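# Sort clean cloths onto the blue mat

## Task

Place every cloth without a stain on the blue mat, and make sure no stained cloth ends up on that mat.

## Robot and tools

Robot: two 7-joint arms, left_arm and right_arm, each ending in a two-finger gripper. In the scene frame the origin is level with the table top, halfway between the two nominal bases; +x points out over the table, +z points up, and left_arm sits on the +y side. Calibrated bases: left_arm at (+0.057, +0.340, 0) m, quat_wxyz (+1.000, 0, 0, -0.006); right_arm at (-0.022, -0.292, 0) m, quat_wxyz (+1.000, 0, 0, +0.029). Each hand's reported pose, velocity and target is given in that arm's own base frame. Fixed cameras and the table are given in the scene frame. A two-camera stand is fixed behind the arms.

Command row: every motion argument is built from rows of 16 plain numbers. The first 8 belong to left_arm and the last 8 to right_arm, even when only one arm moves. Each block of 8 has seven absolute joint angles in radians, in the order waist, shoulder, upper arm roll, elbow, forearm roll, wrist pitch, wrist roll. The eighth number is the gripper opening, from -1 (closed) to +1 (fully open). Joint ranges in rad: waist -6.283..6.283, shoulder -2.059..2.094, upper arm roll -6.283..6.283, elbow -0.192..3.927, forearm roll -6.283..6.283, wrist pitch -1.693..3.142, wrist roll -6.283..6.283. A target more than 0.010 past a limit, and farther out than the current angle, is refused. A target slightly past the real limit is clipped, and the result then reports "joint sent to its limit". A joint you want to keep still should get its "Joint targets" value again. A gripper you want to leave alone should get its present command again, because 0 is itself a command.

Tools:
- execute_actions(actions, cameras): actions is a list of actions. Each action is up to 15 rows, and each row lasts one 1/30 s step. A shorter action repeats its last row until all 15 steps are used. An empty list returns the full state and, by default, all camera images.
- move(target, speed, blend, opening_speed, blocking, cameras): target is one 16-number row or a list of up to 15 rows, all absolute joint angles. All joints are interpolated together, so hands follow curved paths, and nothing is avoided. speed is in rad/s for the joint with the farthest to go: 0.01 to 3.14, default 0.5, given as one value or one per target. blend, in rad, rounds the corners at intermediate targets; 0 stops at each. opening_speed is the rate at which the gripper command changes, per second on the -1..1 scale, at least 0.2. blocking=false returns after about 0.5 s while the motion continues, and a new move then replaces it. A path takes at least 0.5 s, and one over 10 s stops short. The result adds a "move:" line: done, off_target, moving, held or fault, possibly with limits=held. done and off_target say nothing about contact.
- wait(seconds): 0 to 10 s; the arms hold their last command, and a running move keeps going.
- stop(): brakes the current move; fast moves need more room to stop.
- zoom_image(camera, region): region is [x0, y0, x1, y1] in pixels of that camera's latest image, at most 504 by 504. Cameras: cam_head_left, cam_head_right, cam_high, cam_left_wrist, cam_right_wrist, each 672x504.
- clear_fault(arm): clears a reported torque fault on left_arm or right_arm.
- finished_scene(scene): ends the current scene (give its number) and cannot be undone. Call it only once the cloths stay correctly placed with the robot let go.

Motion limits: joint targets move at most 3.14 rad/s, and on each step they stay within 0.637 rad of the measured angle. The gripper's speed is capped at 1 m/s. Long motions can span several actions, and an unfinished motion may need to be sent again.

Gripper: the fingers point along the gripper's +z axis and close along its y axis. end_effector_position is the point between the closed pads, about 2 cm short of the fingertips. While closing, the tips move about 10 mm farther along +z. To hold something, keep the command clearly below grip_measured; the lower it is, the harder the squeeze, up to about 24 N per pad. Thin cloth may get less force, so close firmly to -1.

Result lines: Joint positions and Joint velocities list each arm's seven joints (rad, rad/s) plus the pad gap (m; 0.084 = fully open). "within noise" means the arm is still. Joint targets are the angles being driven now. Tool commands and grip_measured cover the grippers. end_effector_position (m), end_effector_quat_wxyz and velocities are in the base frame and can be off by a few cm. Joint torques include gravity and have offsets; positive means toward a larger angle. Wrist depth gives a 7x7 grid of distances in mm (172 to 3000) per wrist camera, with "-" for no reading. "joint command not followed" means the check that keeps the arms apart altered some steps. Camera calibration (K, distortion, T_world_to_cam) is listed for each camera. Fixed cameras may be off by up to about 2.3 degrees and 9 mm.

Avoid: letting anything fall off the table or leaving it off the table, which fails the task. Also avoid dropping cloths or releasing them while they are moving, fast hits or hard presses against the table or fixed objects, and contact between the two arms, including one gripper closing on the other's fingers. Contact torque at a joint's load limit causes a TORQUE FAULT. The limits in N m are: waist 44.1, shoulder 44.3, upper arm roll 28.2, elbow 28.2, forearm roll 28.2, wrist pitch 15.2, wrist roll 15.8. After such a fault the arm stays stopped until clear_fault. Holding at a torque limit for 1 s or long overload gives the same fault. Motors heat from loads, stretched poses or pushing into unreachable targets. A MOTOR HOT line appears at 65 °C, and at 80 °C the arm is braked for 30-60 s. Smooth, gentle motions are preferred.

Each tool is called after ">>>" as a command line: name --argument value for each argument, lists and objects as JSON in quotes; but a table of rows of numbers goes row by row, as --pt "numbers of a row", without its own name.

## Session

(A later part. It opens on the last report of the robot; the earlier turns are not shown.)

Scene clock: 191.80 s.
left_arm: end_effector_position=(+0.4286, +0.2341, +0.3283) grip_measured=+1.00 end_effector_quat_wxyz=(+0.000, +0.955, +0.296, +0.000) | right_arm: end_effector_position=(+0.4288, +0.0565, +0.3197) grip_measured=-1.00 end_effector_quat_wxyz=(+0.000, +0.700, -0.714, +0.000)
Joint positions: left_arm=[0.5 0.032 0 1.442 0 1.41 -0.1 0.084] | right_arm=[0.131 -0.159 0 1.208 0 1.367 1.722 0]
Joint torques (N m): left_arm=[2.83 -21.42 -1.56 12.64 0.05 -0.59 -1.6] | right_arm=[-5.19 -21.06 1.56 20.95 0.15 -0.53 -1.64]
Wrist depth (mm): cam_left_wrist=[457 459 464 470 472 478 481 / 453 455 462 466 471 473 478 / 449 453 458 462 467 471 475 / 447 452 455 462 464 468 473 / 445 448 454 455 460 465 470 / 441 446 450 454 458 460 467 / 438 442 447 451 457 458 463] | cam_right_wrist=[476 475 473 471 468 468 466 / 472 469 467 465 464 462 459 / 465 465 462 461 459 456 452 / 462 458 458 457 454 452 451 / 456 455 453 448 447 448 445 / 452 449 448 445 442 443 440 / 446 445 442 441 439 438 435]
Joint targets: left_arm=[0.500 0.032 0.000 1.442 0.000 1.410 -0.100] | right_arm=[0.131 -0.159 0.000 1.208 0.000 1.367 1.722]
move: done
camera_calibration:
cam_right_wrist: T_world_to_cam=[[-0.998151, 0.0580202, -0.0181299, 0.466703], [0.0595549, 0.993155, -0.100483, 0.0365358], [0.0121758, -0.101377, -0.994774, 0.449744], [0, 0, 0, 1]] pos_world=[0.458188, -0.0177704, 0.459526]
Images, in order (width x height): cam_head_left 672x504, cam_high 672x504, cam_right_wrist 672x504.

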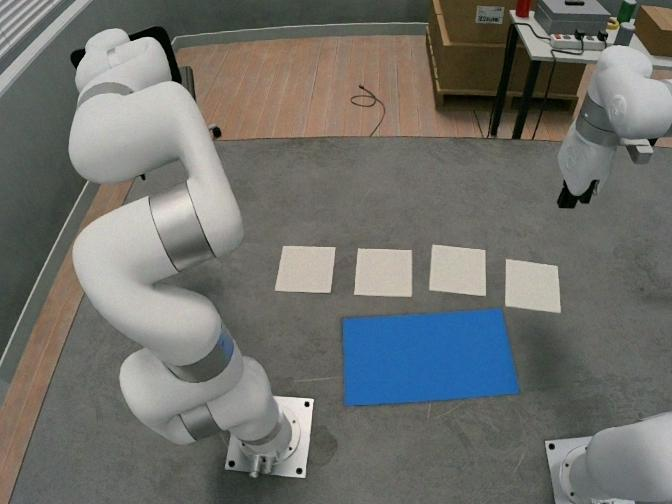

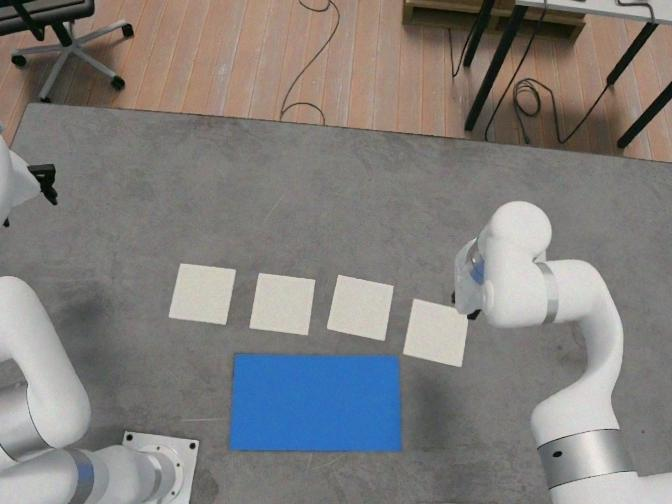

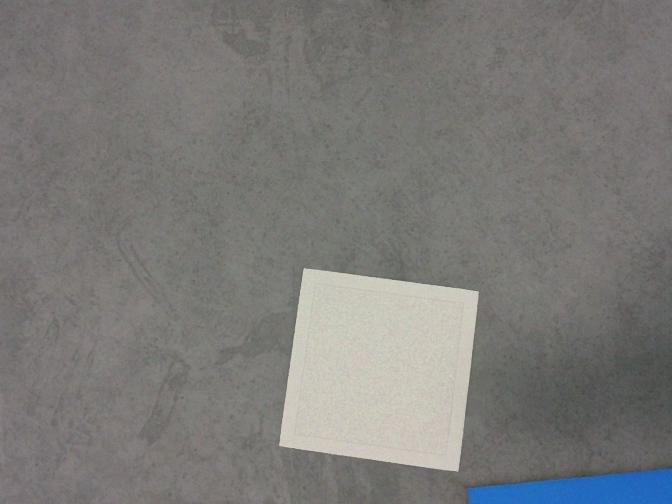

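>>> move --pt "0.5 0.032 0 1.442 0 1.41 -0.1 1 0.156 0.01 0 0.63 0 0.62 1.856 0" --pt "0.5 0.032 0 1.442 0 1.41 -0.1 1 0.156 0.161 0 0.615 0 0.454 1.856 -1" --pt "0.5 0.032 0 1.442 0 1.41 -0.1 1 0.131 -0.159 0 1.208 0 1.367 1.722 -1" --speed '[1.0,0.6,1.0]' --blend '[0.04,0,0]' --opening_speed 1.0 --cameras '["cam_high","cam_head_left","cam_right_wrist"]'

>>> zoom_image --camera "cam_head_left" --region '[480, 120, 640, 260]'

Scene clock: 216.83 s.
left_arm: end_effector_position=(+0.4286, +0.2341, +0.3283) grip_measured=+1.00 end_effector_quat_wxyz=(+0.000, +0.955, +0.296, +0.000) | right_arm: end_effector_position=(+0.4288, +0.0565, +0.3197) grip_measured=-0.96 end_effector_quat_wxyz=(+0.000, +0.700, -0.714, +0.000)
Joint positions: left_arm=[0.5 0.032 0 1.442 0 1.41 -0.1 0.084] | right_arm=[0.131 -0.159 0 1.208 0 1.367 1.722 0.002]
Joint torques (N m): left_arm=[2.85 -21.31 -1.62 12.79 0.06 -0.63 -1.56] | right_arm=[-5.16 -21.15 0.23 21.09 0.7 -0.58 -1.57]
Wrist depth (mm): cam_left_wrist=[455 459 465 469 472 479 481 / 452 458 461 465 469 474 480 / 450 454 459 463 466 471 475 / 447 451 454 460 464 468 473 / 444 449 452 456 462 465 470 / 440 445 449 453 458 463 467 / 438 442 446 450 455 459 462] | cam_right_wrist=[477 476 473 472 470 467 466 / 471 469 468 465 463 462 459 / 467 464 462 460 457 457 455 / 462 459 457 455 455 452 450 / 457 454 452 - - - 446 / 452 450 449 - - - 440 / 448 445 443 - - 438 435]
Joint targets: left_arm=[0.500 0.032 0.000 1.442 0.000 1.410 -0.100] | right_arm=[0.131 -0.159 0.000 1.208 0.000 1.367 1.722]
move: done
camera_calibration:
cam_right_wrist: T_world_to_cam=[[-0.998151, 0.0580202, -0.0181299, 0.466703], [0.0595549, 0.993155, -0.100483, 0.0365358], [0.0121758, -0.101377, -0.994774, 0.449744], [0, 0, 0, 1]] pos_world=[0.458188, -0.0177704, 0.459526]
Images, in order (width x height): cam_head_left 672x504, cam_high 672x504, cam_right_wrist 672x504.

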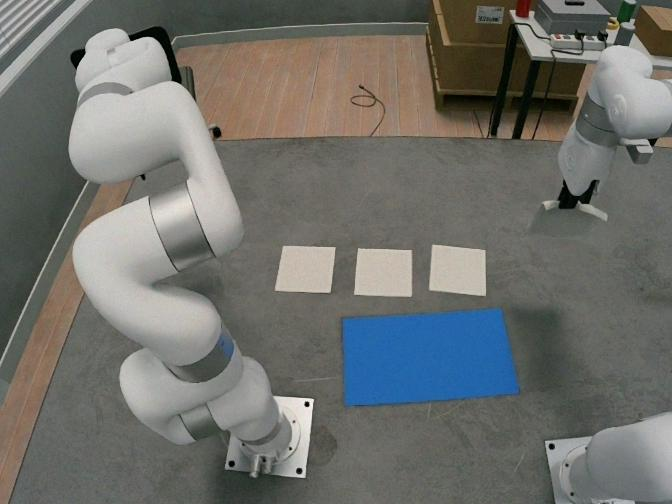

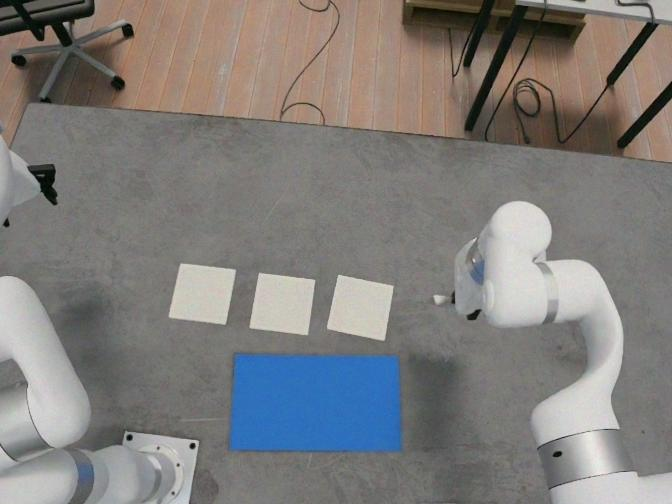

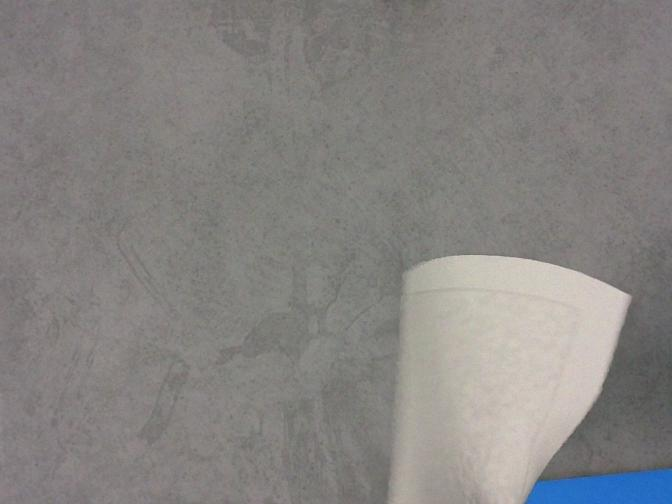

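Scaled by 3.150 from the camera's 672x504 image, which has a finer 960x720 frame.

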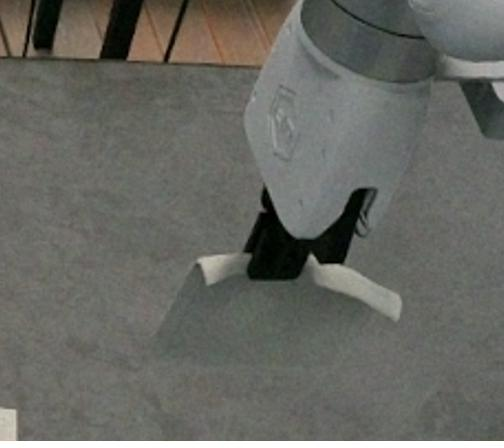

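>>> move --pt "0.5 0.032 0 1.442 0 1.41 -0.1 1 0.608 -0.135 0 0.665 0 0.8 2.118 -1" --pt "0.5 0.032 0 1.442 0 1.41 -0.1 1 0.684 -0.129 0 0.494 0 0.623 2.194 -1" --pt "0.5 0.032 0 1.442 0 1.41 -0.1 1 0.772 -0.046 0 0.361 0 0.408 2.282 0" --pt "0.5 0.032 0 1.442 0 1.41 -0.1 1 0.772 -0.265 0 0.398 0 0.663 2.282 0" --pt "0.5 0.032 0 1.442 0 1.41 -0.1 1 0.5 0.3 0 1.025 0 0.725 2.2 0" --pt "0.5 0.032 0 1.442 0 1.41 -0.1 1 0.5 0.4136 0 1.008 0 0.5946 2.2 -1" --pt "0.5 0.032 0 1.442 0 1.41 -0.1 1 0.5 0.064 0 1.456 0 1.392 2.2 -1" --speed '[1.0,0.6,0.6,1.0,1.3,0.6,1.0]' --blend '[0.04,0.04,0,0.06,0.04,0,0]' --opening_speed 1.2 --cameras '["cam_high","cam_head_left"]'

>>> zoom_image --camera "cam_head_left" --region '[380, 140, 540, 280]'

Scene clock: 244.10 s.
left_arm: end_effector_position=(+0.4286, +0.2341, +0.3283) grip_measured=+1.00 end_effector_quat_wxyz=(+0.000, +0.955, +0.296, +0.000) | right_arm: end_effector_position=(+0.4370, +0.2387, +0.3199) grip_measured=-0.96 end_effector_quat_wxyz=(+0.000, -0.660, +0.751, +0.000)
Joint positions: left_arm=[0.5 0.032 0 1.442 0 1.41 -0.1 0.084] | right_arm=[0.5 0.064 0 1.456 0 1.392 2.2 0.002]
Joint torques (N m): left_arm=[2.44 -21.36 -1.4 12.82 -0.07 -0.68 -1.56] | right_arm=[4.92 -26.01 -0.79 21.08 1.98 -0.47 -1.54]
Wrist depth (mm): cam_left_wrist=[456 459 464 468 472 478 482 / 452 455 461 464 471 474 477 / 449 453 459 464 466 472 476 / 447 451 454 461 465 468 472 / 447 449 452 457 462 465 469 / 441 445 449 454 459 462 465 / 439 443 447 451 455 458 464] | cam_right_wrist=[477 477 472 471 470 468 466 / 472 471 469 466 464 462 461 / 466 464 463 459 459 457 455 / 462 459 457 457 455 450 448 / 456 455 453 451 - 174 445 / 453 450 448 - - - 439 / 447 445 443 - - 436 436]
Joint targets: left_arm=[0.500 0.032 0.000 1.442 0.000 1.410 -0.100] | right_arm=[0.500 0.064 0.000 1.456 0.000 1.392 2.200]
move: done
Images, in order (width x height): cam_head_left 672x504, cam_high 672x504.

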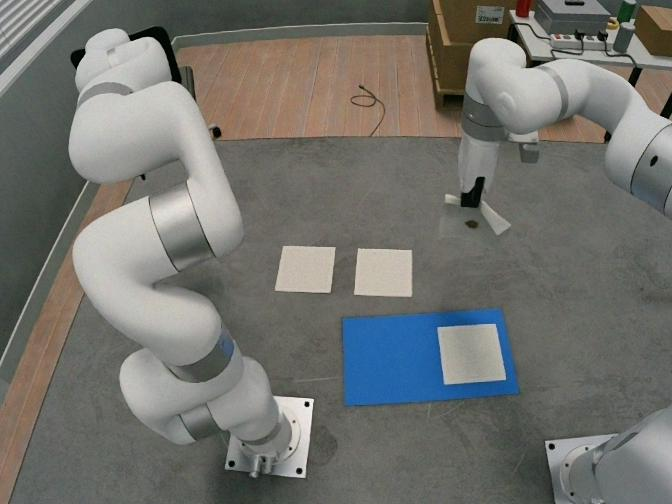

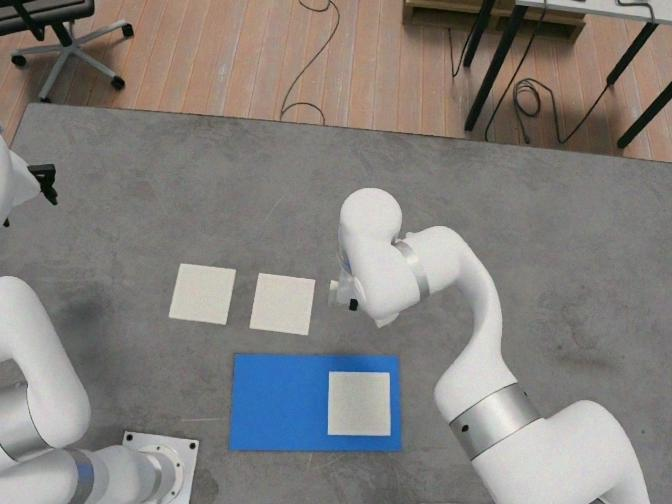

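Scaled by 3.150 from the camera's 672x504 image, which has a finer 960x720 frame.

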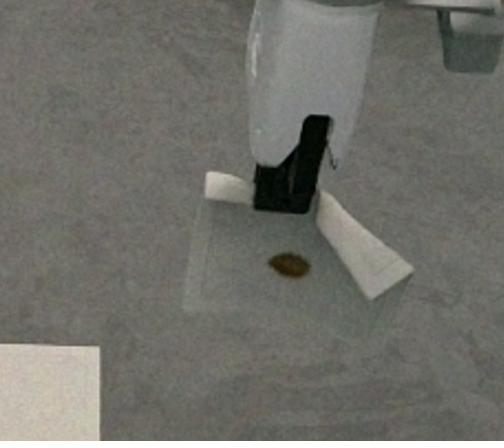

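>>> move --pt "0.5 0.032 0 1.442 0 1.41 -0.1 1 0.119 0.110 0 0.950 0 0.8395 1.72 -1" --pt "0.5 0.032 0 1.442 0 1.41 -0.1 1 0.137 0.066 0 0.7205 0 0.6545 1.74 -1" --pt "0.5 0.032 0 1.442 0 1.41 -0.1 1 0.162 0.078 0 0.505 0 0.427 1.76 0" --pt "0.5 0.032 0 1.442 0 1.41 -0.1 1 0.162 -0.0674 0 0.5225 0 0.590 1.76 0" --pt "0.5 0.032 0 1.442 0 1.41 -0.1 1 0.761 0.596 0 1.491 0 0.895 2.38 0" --pt "0.5 0.032 0 1.442 0 1.41 -0.1 1 0.761 0.686 0 1.4735 0 0.7876 2.38 -1" --pt "0.5 0.032 0 1.442 0 1.41 -0.1 1 0.761 0.467 0 2.0055 0 1.5386 2.38 -1" --speed '[1.0,0.6,0.6,1.0,1.3,0.6,1.0]' --blend '[0.04,0.04,0,0.06,0.04,0,0]' --opening_speed 1.2 --cameras '["cam_high","cam_head_left"]'

>>> zoom_image --camera "cam_head_left" --region '[300, 140, 460, 280]'

Scene clock: 270.73 s.
left_arm: end_effector_position=(+0.4286, +0.2341, +0.3283) grip_measured=+1.00 end_effector_quat_wxyz=(+0.000, +0.955, +0.296, +0.000) | right_arm: end_effector_position=(+0.4342, +0.4135, +0.3198) grip_measured=-0.97 end_effector_quat_wxyz=(+0.000, +0.690, -0.724, +0.000)
Joint positions: left_arm=[0.5 0.032 0 1.442 0 1.41 -0.1 0.084] | right_arm=[0.761 0.467 0 2.005 0 1.539 2.38 0.001]
Joint torques (N m): left_arm=[2.13 -21.52 -1.35 12.77 0.07 -0.68 -1.54] | right_arm=[-0.72 -34.56 -1.59 20.43 2.57 -0.43 0.47]
Wrist depth (mm): cam_left_wrist=[456 459 463 468 474 478 481 / 451 456 460 464 471 473 479 / 448 452 457 461 465 470 473 / 447 450 455 462 464 468 470 / 443 448 454 457 461 466 470 / 442 445 450 452 459 463 467 / 438 442 446 452 455 458 462] | cam_right_wrist=[477 476 472 471 469 468 463 / 471 470 468 464 462 459 457 / 468 464 462 460 458 455 452 / 462 462 458 456 453 453 449 / 456 454 454 195 - 446 445 / 451 451 202 177 - 441 439 / 446 445 196 - - 435 435]
Joint targets: left_arm=[0.500 0.032 0.000 1.442 0.000 1.410 -0.100] | right_arm=[0.761 0.467 0.000 2.006 0.000 1.539 2.380]
move: done
Images, in order (width x height): cam_head_left 672x504, cam_high 672x504.

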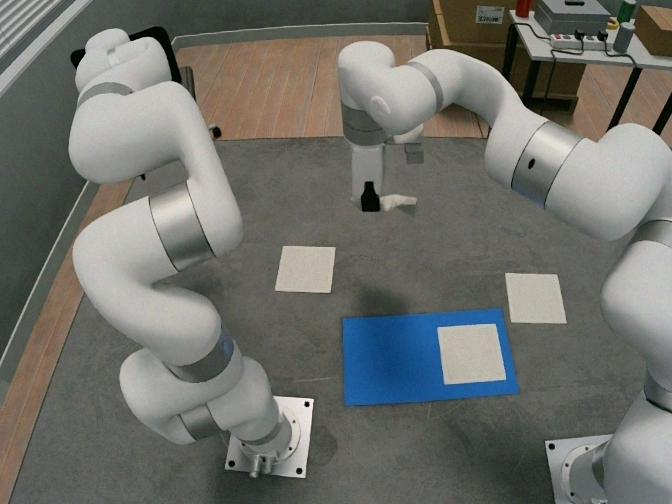

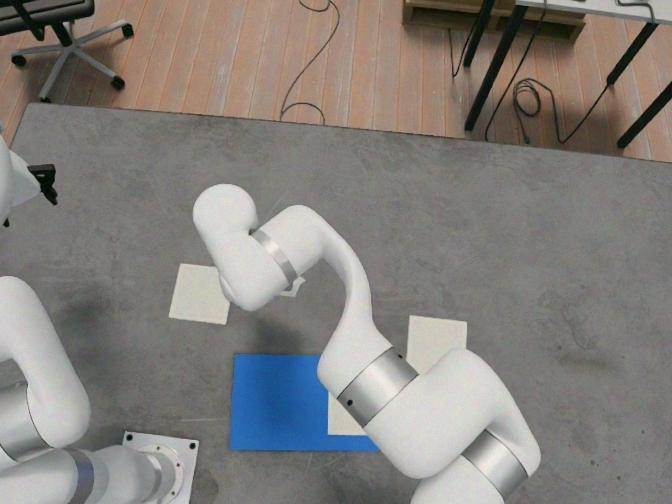

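Scaled by 3.150 from the camera's 672x504 image, which has a finer 960x720 frame.

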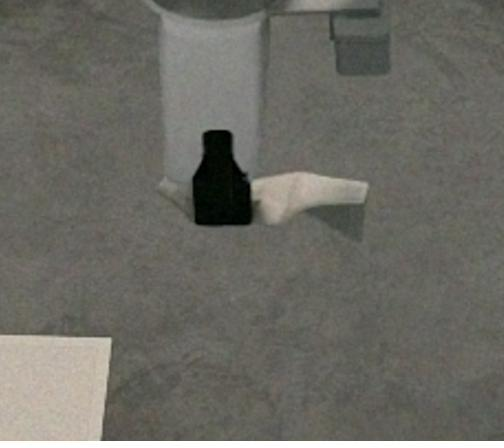

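>>> zoom_image --camera "cam_head_left" --region '[340, 185, 440, 260]'

>>> execute_actions --actions '[]' --cameras '["cam_head_right","cam_right_wrist"]'

>>> zoom_image --camera "cam_head_right" --region '[330, 180, 450, 270]'

Scaled by 5.040 from the camera's 672x504 image, which has a finer 960x720 frame.

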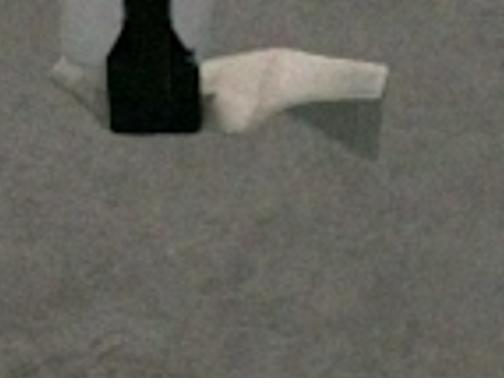

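Scene clock: 275.73 s.
left_arm: end_effector_position=(+0.4286, +0.2341, +0.3283) grip_measured=+1.00 end_effector_quat_wxyz=(+0.000, +0.955, +0.296, +0.000) | right_arm: end_effector_position=(+0.4342, +0.4135, +0.3199) grip_measured=-0.97 end_effector_quat_wxyz=(+0.000, +0.690, -0.724, +0.000)
Joint positions: left_arm=[0.5 0.032 0 1.442 0 1.41 -0.1 0.084] | right_arm=[0.761 0.467 0 2.006 0 1.539 2.38 0.001]
Joint velocities: within noise
Joint torques (N m): left_arm=[2.29 -21.01 -1.14 12.74 0.01 -0.74 -1.51] | right_arm=[-4.26 -34.45 -1.47 20.54 2.6 -2.08 -1.35]
Motor temperatures (°C): left_arm=[35 40 39 36 36 38 34] | right_arm=[42 40 42 46 36 40 41]
Wrist depth (mm): cam_left_wrist=[456 460 464 469 472 478 481 / 452 456 462 466 468 473 478 / 450 454 457 461 466 470 476 / 447 451 455 461 465 467 475 / 444 448 452 458 460 465 469 / 441 446 450 455 458 462 467 / 438 442 447 452 454 459 464] | cam_right_wrist=[479 477 474 472 470 468 464 / 472 470 468 466 463 460 458 / 465 465 462 460 458 455 453 / 462 461 458 456 455 452 450 / 457 456 455 193 - 447 445 / 452 450 201 181 - 442 440 / 447 445 202 - - 437 435]
Joint targets: left_arm=[0.500 0.032 0.000 1.442 0.000 1.410 -0.100] | right_arm=[0.761 0.467 0.000 2.006 0.000 1.539 2.380]
Tool commands: left_gripper/opening=+1.0 right_gripper/opening=-1.0
camera_calibration:
cam_right_wrist: T_world_to_cam=[[-0.996134, 0.0859418, -0.0181945, 0.438902], [0.0873429, 0.991095, -0.100511, -0.329523], [0.0093944, -0.101711, -0.99477, 0.487511], [0, 0, 0, 1]] pos_world=[0.461407, 0.338454, 0.459826]
Images, in order (width x height): cam_head_right 672x504, cam_right_wrist 672x504.

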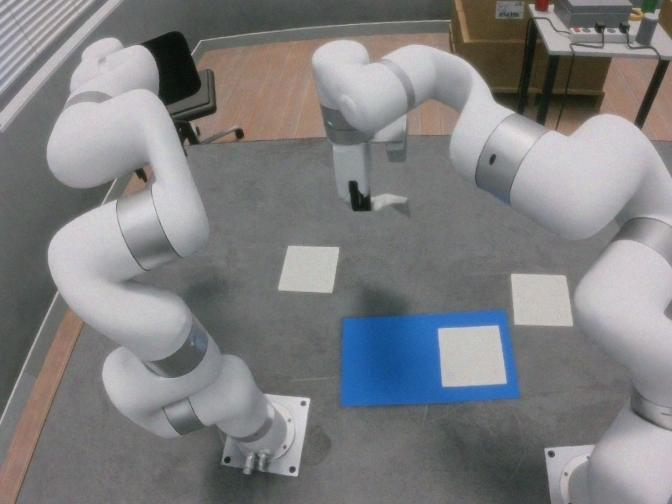

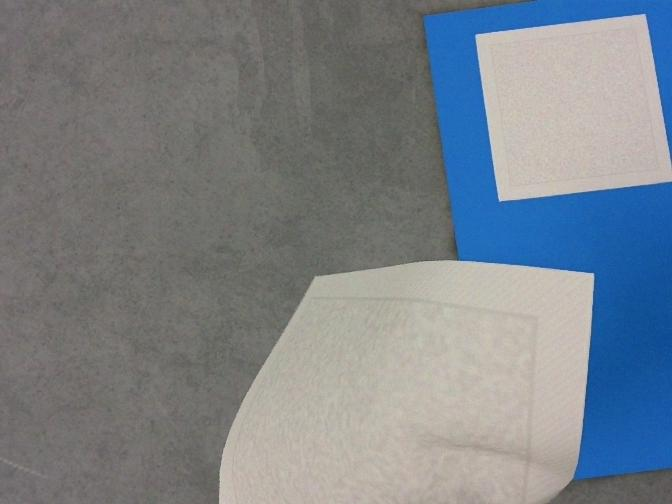

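Scaled by 4.200 from the camera's 672x504 image, which has a finer 960x720 frame.

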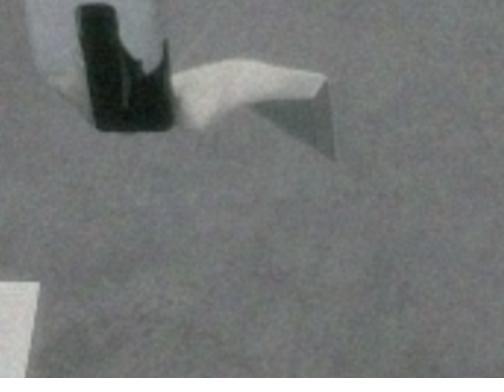

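>>> move --target '[0.5,0.032,0,1.442,0,1.41,-0.1,1,0.761,0.25,0,2.1,0,2.5,2.38,-1]' --speed 0.8 --cameras '["cam_head_left","cam_head_right"]'

>>> zoom_image --camera "cam_head_left" --region '[300, 140, 500, 310]'

>>> zoom_image --camera "cam_head_right" --region '[280, 140, 480, 310]'

Scene clock: 291.60 s.
left_arm: end_effector_position=(+0.4286, +0.2341, +0.3283) grip_measured=+1.00 end_effector_quat_wxyz=(+0.000, +0.955, +0.296, +0.000) | right_arm: end_effector_position=(+0.2459, +0.2342, +0.4606) grip_measured=-0.97 end_effector_quat_wxyz=(+0.319, +0.654, -0.686, +0.000)
Joint positions: left_arm=[0.5 0.032 0 1.442 0 1.41 -0.1 0.084] | right_arm=[0.761 0.25 0 2.1 0 2.5 2.38 0.001]
Joint torques (N m): left_arm=[2.2 -21.26 -1.17 12.7 -0.14 -0.68 -1.59] | right_arm=[-4.18 -26.74 -1.22 16.95 2.46 1.09 -1.35]
Wrist depth (mm): cam_left_wrist=[456 458 462 468 472 476 481 / 452 457 460 466 471 472 478 / 448 452 459 462 467 472 475 / 448 449 454 459 463 469 471 / 443 449 452 458 462 466 471 / 440 446 449 453 458 462 466 / 439 443 446 452 453 459 462] | cam_right_wrist=[793 861 941 2397 2749 - 219 / 724 784 851 926 1023 - 307 / 669 719 771 839 912 385 340 / 624 673 725 782 489 448 362 / 587 - 199 179 - 455 414 / 546 - 183 - - 778 1985 / 507 192 182 - - 713 1818]
Joint targets: left_arm=[0.500 0.032 0.000 1.442 0.000 1.410 -0.100] | right_arm=[0.761 0.250 0.000 2.100 0.000 2.500 2.380]
move: done
Images, in order (width x height): cam_head_left 672x504, cam_head_right 672x504.

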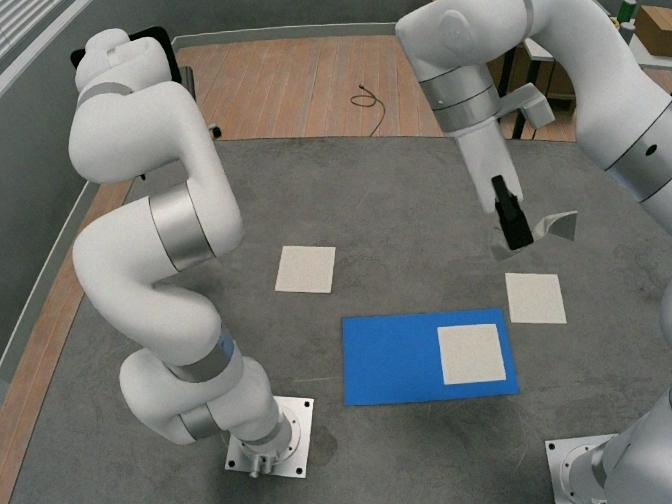

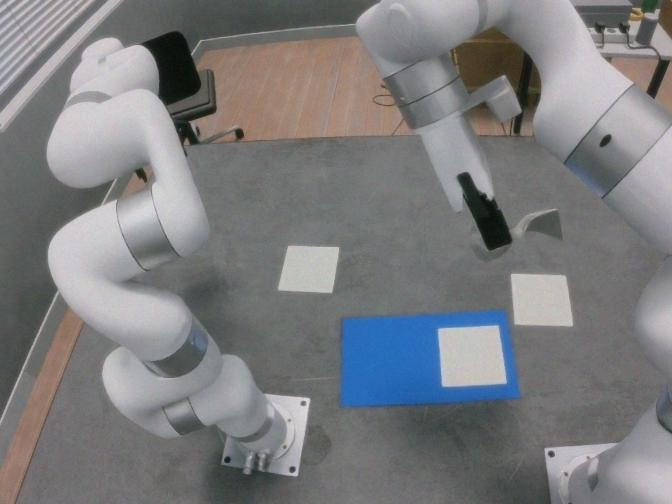

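Scaled by 2.520 from the camera's 672x504 image, which has a finer 960x720 frame.

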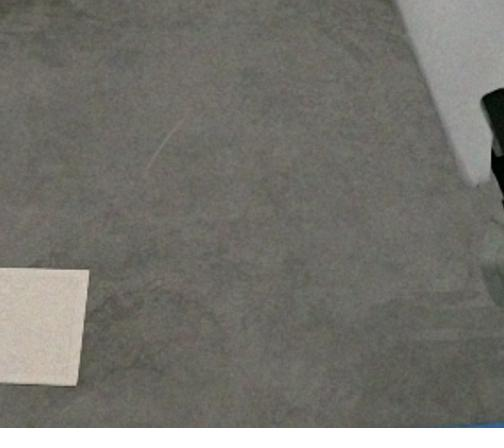

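Scaled by 2.520 from the camera's 672x504 image, which has a finer 960x720 frame.

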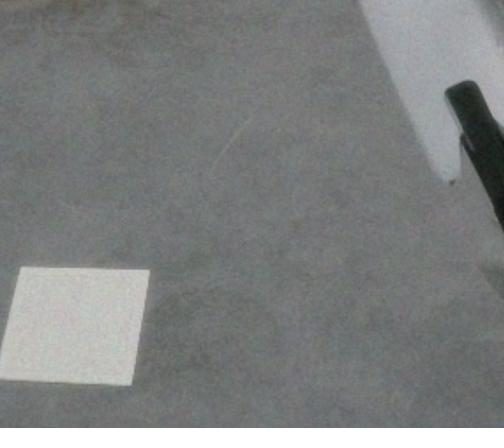

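>>> zoom_image --camera "cam_head_left" --region '[460, 180, 600, 290]'

>>> zoom_image --camera "cam_head_right" --region '[450, 180, 590, 290]'

Scaled by 3.600 from the camera's 672x504 image, which has a finer 960x720 frame.

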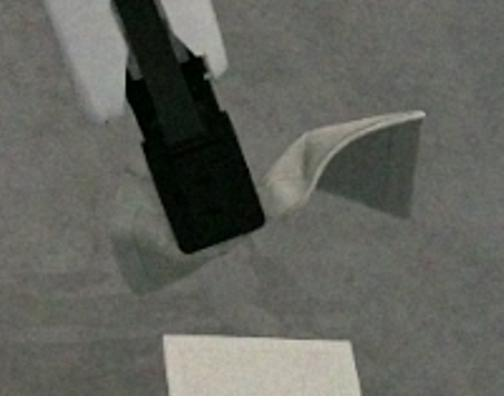

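Scaled by 3.600 from the camera's 672x504 image, which has a finer 960x720 frame.

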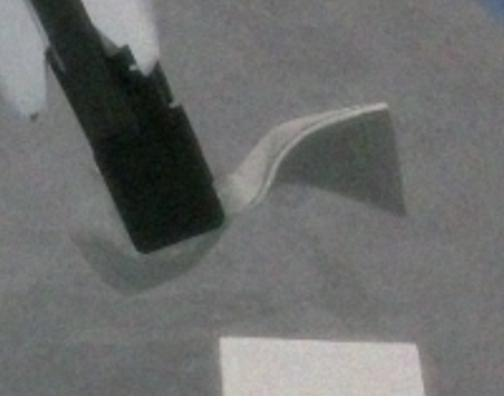

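>>> move --target '[0.5,0.032,0,1.442,0,1.41,-0.1,1,0.761,0.25,0,2.1,0,2.3,3.28,-1]' --speed 1.0 --cameras '["cam_head_left","cam_head_right"]'

>>> zoom_image --camera "cam_head_left" --region '[440, 160, 600, 290]'

Scene clock: 318.73 s.
left_arm: end_effector_position=(+0.4286, +0.2341, +0.3283) grip_measured=+1.00 end_effector_quat_wxyz=(+0.000, +0.955, +0.296, +0.000) | right_arm: end_effector_position=(+0.2826, +0.2692, +0.4473) grip_measured=-0.97 end_effector_quat_wxyz=(-0.201, -0.299, +0.928, -0.097)
Joint positions: left_arm=[0.5 0.032 0 1.442 0 1.41 -0.1 0.084] | right_arm=[0.761 0.25 0 2.1 0 2.3 3.28 0.001]
Joint torques (N m): left_arm=[1.82 -21.24 -0.82 12.73 -0.05 -0.8 -1.53] | right_arm=[-4.24 -26.39 -1.5 16.52 2.05 -2.04 2.01]
Wrist depth (mm): cam_left_wrist=[454 458 464 467 472 478 480 / 452 456 461 465 471 472 479 / 450 452 458 463 468 469 475 / 447 452 457 458 465 467 473 / 444 447 452 458 462 467 470 / 440 446 450 455 459 462 465 / 437 443 446 452 455 459 462] | cam_right_wrist=[2302 956 903 436 431 2014 1985 / 885 864 828 473 785 1828 1804 / 807 790 769 566 737 728 715 / 747 733 720 678 691 682 665 / 703 691 - 212 - 641 627 / 654 - 197 - - 597 587 / 611 - 185 - - 556 553]
Joint targets: left_arm=[0.500 0.032 0.000 1.442 0.000 1.410 -0.100] | right_arm=[0.761 0.250 0.000 2.100 0.000 2.300 3.280]
move: done
Images, in order (width x height): cam_head_left 672x504, cam_head_right 672x504.

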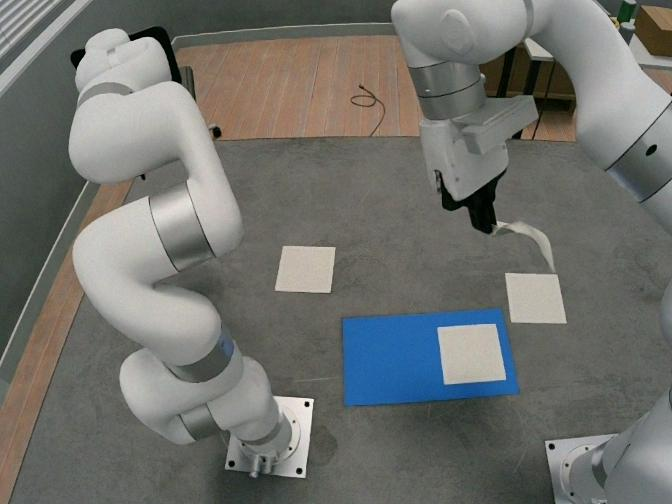

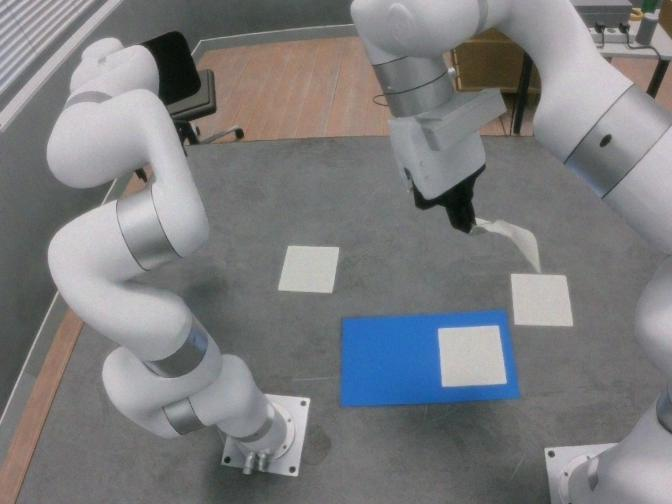

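Scaled by 3.150 from the camera's 672x504 image, which has a finer 960x720 frame.

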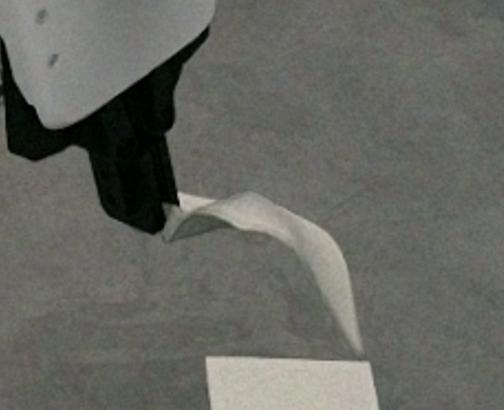

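>>> move --target '[0.5,0.032,0,1.442,0,1.41,-0.1,1,0.761,0.45,0,1.8,0,2.6,2.38,-1]' --speed 1.0 --cameras '["cam_head_left","cam_head_right","cam_high"]'

>>> zoom_image --camera "cam_head_left" --region '[440, 180, 600, 310]'

Scene clock: 340.53 s.
left_arm: end_effector_position=(+0.4286, +0.2341, +0.3283) grip_measured=+1.00 end_effector_quat_wxyz=(+0.000, +0.955, +0.296, +0.000) | right_arm: end_effector_position=(+0.2253, +0.2146, +0.3572) grip_measured=-0.97 end_effector_quat_wxyz=(+0.585, +0.559, -0.587, +0.000)
Joint positions: left_arm=[0.5 0.032 0 1.442 0 1.41 -0.1 0.084] | right_arm=[0.761 0.45 0 1.8 0 2.6 2.38 0.001]
Joint torques (N m): left_arm=[1.37 -21.15 -0.87 12.67 0.08 -0.83 -1.52] | right_arm=[-4.33 -23.91 -0.96 12.46 1.59 2.81 -1.51]
Wrist depth (mm): cam_left_wrist=[456 460 464 468 473 478 481 / 450 456 461 465 469 474 478 / 449 452 459 462 467 469 476 / 446 450 457 460 464 468 473 / 446 448 452 457 461 465 468 / 440 445 450 455 459 463 465 / 438 443 446 451 454 460 462] | cam_right_wrist=[1732 2294 2457 2604 - 216 195 / 2364 2501 2664 2874 - - 214 / 1962 2696 2874 - - 307 282 / 764 912 - - 346 313 289 / 679 - - - - 327 344 / - - - - - 338 328 / - - - - - 388 -]
Joint targets: left_arm=[0.500 0.032 0.000 1.442 0.000 1.410 -0.100] | right_arm=[0.761 0.450 0.000 1.800 0.000 2.600 2.380]
move: done
Images, in order (width x height): cam_head_left 672x504, cam_head_right 672x504, cam_high 672x504.

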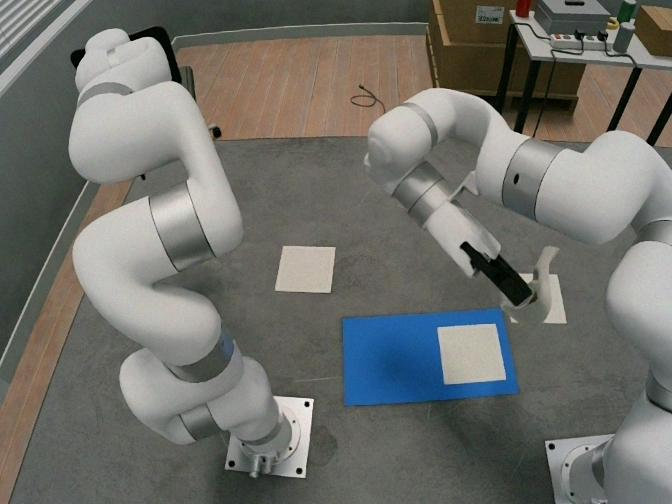

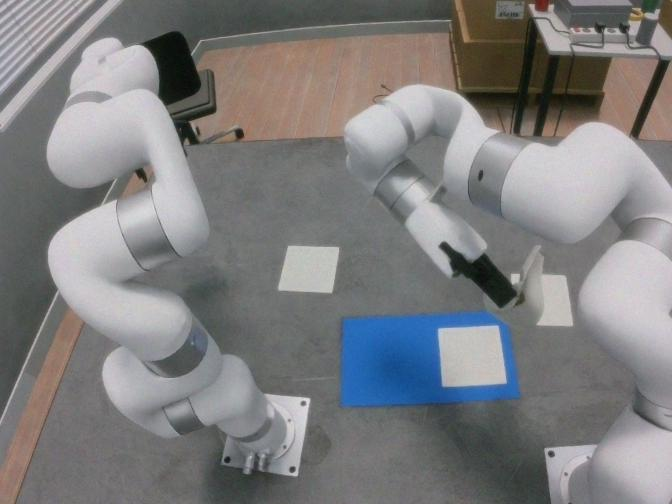

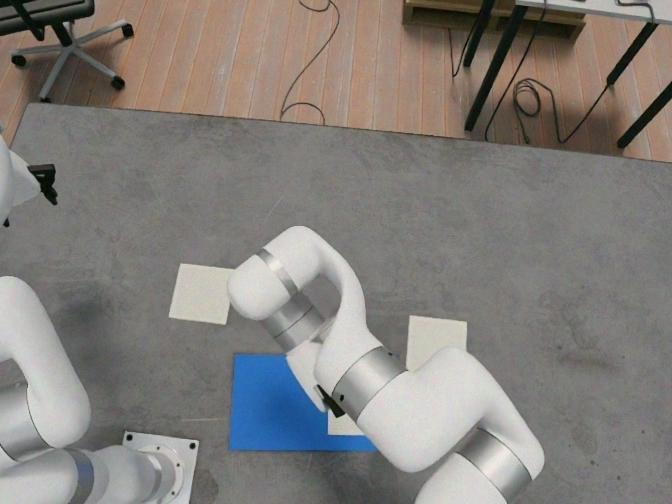

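Scaled by 3.150 from the camera's 672x504 image, which has a finer 960x720 frame.

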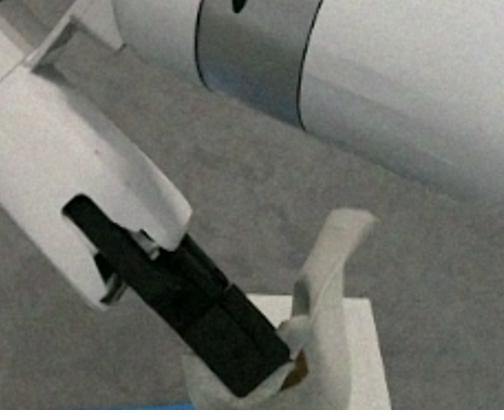

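>>> move --pt "0.5 0.032 0 1.442 0 1.41 -0.1 0 0.685 0.712 0 1.851 0 1.139 2.285 -1" --pt "0.5 0.032 0 1.442 0 1.41 -0.1 0 0.727 0.659 0 1.612 0 0.953 2.327 -1" --pt "0.5 0.032 0 1.442 0 1.41 -0.1 0 0.767 0.673 0 1.455 0 0.783 2.367 0" --pt "0.5 0.032 0 1.442 0 1.41 -0.1 0 0.767 0.583 0 1.473 0 0.89 2.367 0" --pt "-0.037 -0.127 0 0.477 0 0.604 1.588 0 0 -0.4 0 0.7 0 1.1 1.6 0" --speed '[1.2,0.6,0.6,1.0,1.3]' --blend '[0.04,0.04,0,0.06,0]' --opening_speed 1.5

>>> move --pt "-0.037 0.046 0 0.455 0 0.409 1.588 0 0 -0.4 0 0.7 0 1.1 1.6 0" --pt "-0.037 0.046 0 0.455 0 0.409 1.588 -1 0 -0.4 0 0.7 0 1.1 1.6 0" --pt "-0.037 -0.441 0 0.956 0 1.397 1.588 -1 0 -0.4 0 0.7 0 1.1 1.6 0" --speed '[0.6,0.6,1.0]' --blend 0 --opening_speed 1.2 --cameras '["cam_high","cam_head_left","cam_head_right"]'

>>> zoom_image --camera "cam_head_left" --region '[200, 140, 400, 310]'

>>> zoom_image --camera "cam_head_right" --region '[200, 140, 400, 310]'

Scene clock: 390.27 s.
left_arm: end_effector_position=(+0.3490, -0.0129, +0.0749) grip_measured=-0.01 end_effector_quat_wxyz=(+0.000, +0.688, -0.726, +0.000) | right_arm: end_effector_position=(+0.3507, +0.0000, +0.2195) grip_measured=-0.01 end_effector_quat_wxyz=(+0.000, +0.697, -0.717, +0.000)
Joint positions: left_arm=[-0.037 -0.127 0 0.477 0 0.604 1.588 0.044] | right_arm=[0 -0.4 0 0.7 0 1.1 1.6 0.044]
Joint torques (N m): left_arm=[-4.69 -15.38 -0.77 8.05 -0.06 -2.52 2.1] | right_arm=[-5.34 -15.1 2.46 15.44 1.52 -0.51 -1.66]
Wrist depth (mm): cam_left_wrist=[203 203 205 208 212 214 215 / 202 203 205 207 210 212 214 / 201 203 205 207 208 211 213 / 199 201 203 205 207 209 211 / 196 198 200 201 206 208 209 / 195 196 198 200 204 206 208 / 194 195 197 199 202 205 206] | cam_right_wrist=[371 370 368 367 365 363 362 / 367 365 364 362 361 358 358 / 362 361 359 358 357 355 353 / 359 358 357 355 352 352 351 / 356 354 353 351 349 348 347 / 352 350 347 345 345 345 343 / 348 345 344 341 341 341 339]
Joint targets: left_arm=[-0.037 -0.127 0.000 0.477 0.000 0.604 1.588] | right_arm=[0.000 -0.400 0.000 0.700 0.000 1.100 1.600]
move: done; blend cut to 0 rad at target 1, 0.0535 rad at target 4

Scene clock: 393.77 s.
left_arm: end_effector_position=(+0.3489, -0.0129, +0.3200) grip_measured=-0.96 end_effector_quat_wxyz=(+0.000, +0.688, -0.726, +0.000) | right_arm: end_effector_position=(+0.3506, +0.0000, +0.2195) grip_measured=-0.01 end_effector_quat_wxyz=(+0.000, +0.697, -0.717, +0.000)
Joint positions: left_arm=[-0.037 -0.441 0 0.956 0 1.397 1.588 0.002] | right_arm=[0 -0.4 0 0.7 0 1.1 1.6 0.044]
Joint torques (N m): left_arm=[-4.72 -12.23 -0.57 13.88 -0.05 -0.59 1.46] | right_arm=[-5.15 -15.01 2.34 15.57 1.55 -0.46 -0.85]
Wrist depth (mm): cam_left_wrist=[449 454 456 464 467 472 475 / 445 450 452 456 463 467 472 / 441 449 449 451 460 462 468 / 440 443 448 453 457 461 465 / 436 441 - - 454 457 461 / 432 437 - 444 450 454 458 / 430 434 437 441 445 450 453] | cam_right_wrist=[371 369 368 366 366 363 362 / 367 366 364 363 362 359 358 / 363 361 361 358 357 355 354 / 360 359 356 355 354 352 351 / 356 355 353 351 350 348 346 / 351 350 347 345 344 344 343 / 348 346 343 341 341 341 338]
Joint targets: left_arm=[-0.037 -0.441 0.000 0.956 0.000 1.397 1.588] | right_arm=[0.000 -0.400 0.000 0.700 0.000 1.100 1.600]
move: done
Images, in order (width x height): cam_head_left 672x504, cam_head_right 672x504, cam_high 672x504.

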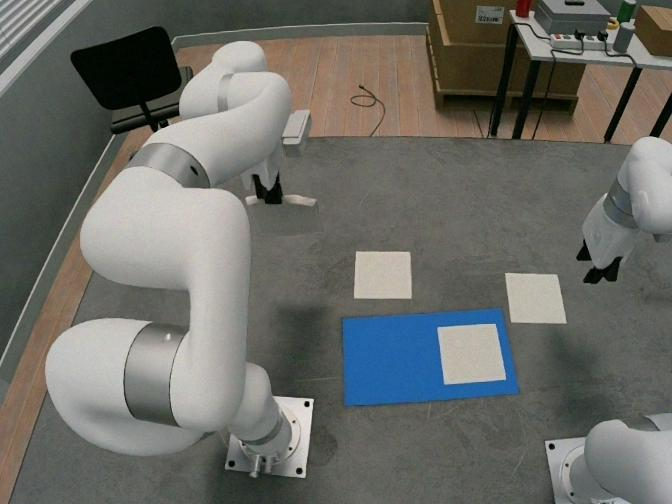

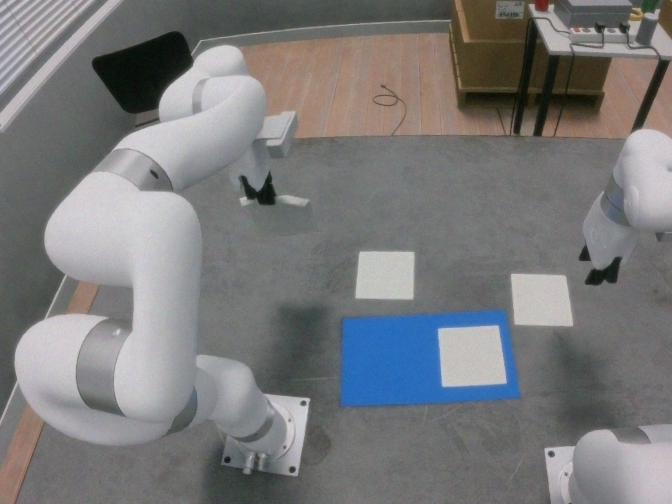

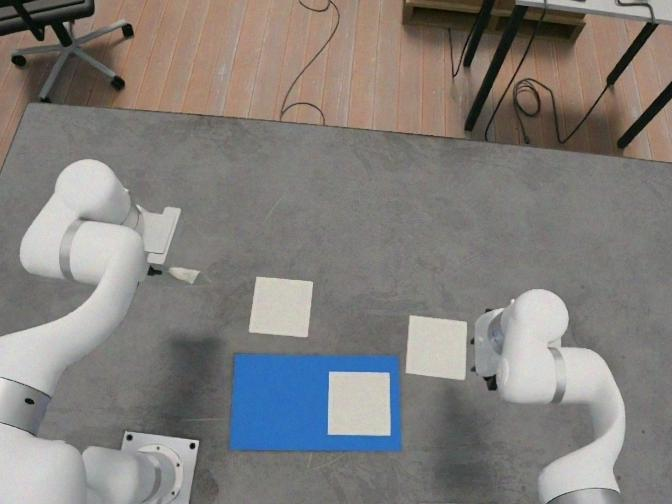

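Scaled by 2.520 from the camera's 672x504 image, which has a finer 960x720 frame.

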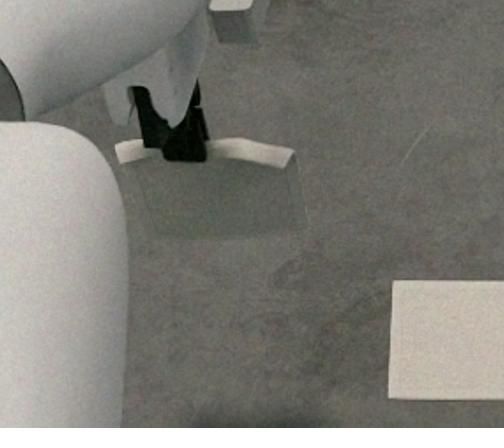

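Scaled by 2.520 from the camera's 672x504 image, which has a finer 960x720 frame.

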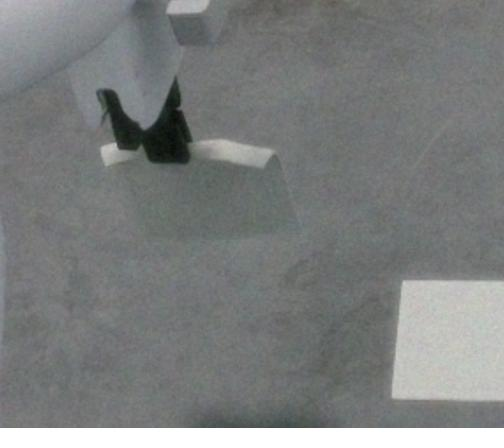

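>>> move --pt "-0.743 -0.4115 0 0.4146 0 0.826 0.732 -1 0 -0.4 0 0.7 0 1.1 1.6 0" --pt "-0.858 -0.401 0 0.249 0 0.65 0.617 -1 0 -0.4 0 0.7 0 1.1 1.6 0" --pt "-0.998 -0.273 0 0.124 0 0.397 0.477 0 0 -0.4 0 0.7 0 1.1 1.6 0" --pt "-0.998 -0.599 0 0.188 0 0.786 0.477 0 0 -0.4 0 0.7 0 1.1 1.6 0" --pt "0.3 -0.6 0 0.7 0 1.3 0.477 0 0 -0.4 0 0.7 0 1.1 1.6 0" --speed '[1.0,0.6,0.6,1.0,1.3]' --blend '[0.04,0.04,0,0.05,0]' --opening_speed 1.5 --cameras '["cam_high","cam_head_right"]'

Scene clock: 420.83 s.
left_arm: end_effector_position=(+0.2910, +0.0900, +0.2700) grip_measured=-0.01 end_effector_quat_wxyz=(+0.000, +0.996, -0.088, +0.000) | right_arm: end_effector_position=(+0.3506, +0.0000, +0.2195) grip_measured=-0.01 end_effector_quat_wxyz=(+0.000, +0.697, -0.717, +0.000)
Joint positions: left_arm=[0.3 -0.6 0 0.7 0 1.3 0.477 0.044] | right_arm=[0 -0.4 0 0.7 0 1.1 1.6 0.044]
Joint torques (N m): left_arm=[4.04 -7.95 -0.62 13.77 -0.14 -0.53 -1.56] | right_arm=[-4.98 -14.98 2.16 15.72 1.32 -0.51 1.4]
Wrist depth (mm): cam_left_wrist=[397 402 406 410 415 420 422 / 395 398 404 408 410 414 419 / 392 396 399 403 408 411 415 / 389 393 397 401 406 410 414 / 387 390 395 399 403 407 412 / 384 387 391 396 400 404 406 / 382 386 389 393 397 402 405] | cam_right_wrist=[371 370 368 367 365 363 362 / 368 366 364 362 361 359 357 / 363 362 359 359 357 355 353 / 359 357 357 355 353 352 351 / 355 354 353 351 350 348 347 / 351 350 346 345 344 344 344 / 347 346 342 341 341 340 339]
Joint targets: left_arm=[0.300 -0.600 0.000 0.700 0.000 1.300 0.477] | right_arm=[0.000 -0.400 0.000 0.700 0.000 1.100 1.600]
move: done
Images, in order (width x height): cam_head_right 672x504, cam_high 672x504.

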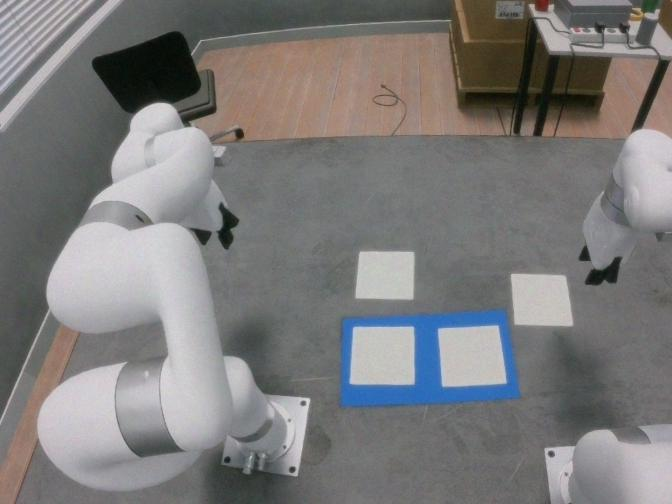

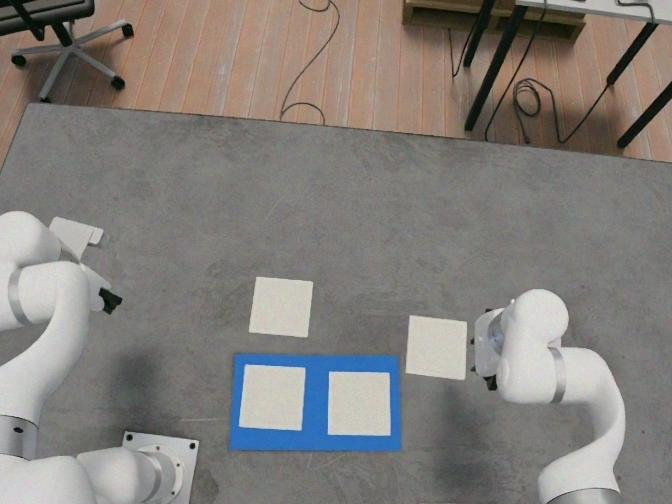

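>>> finished_scene --scene 2

The scene is finished: the task was done.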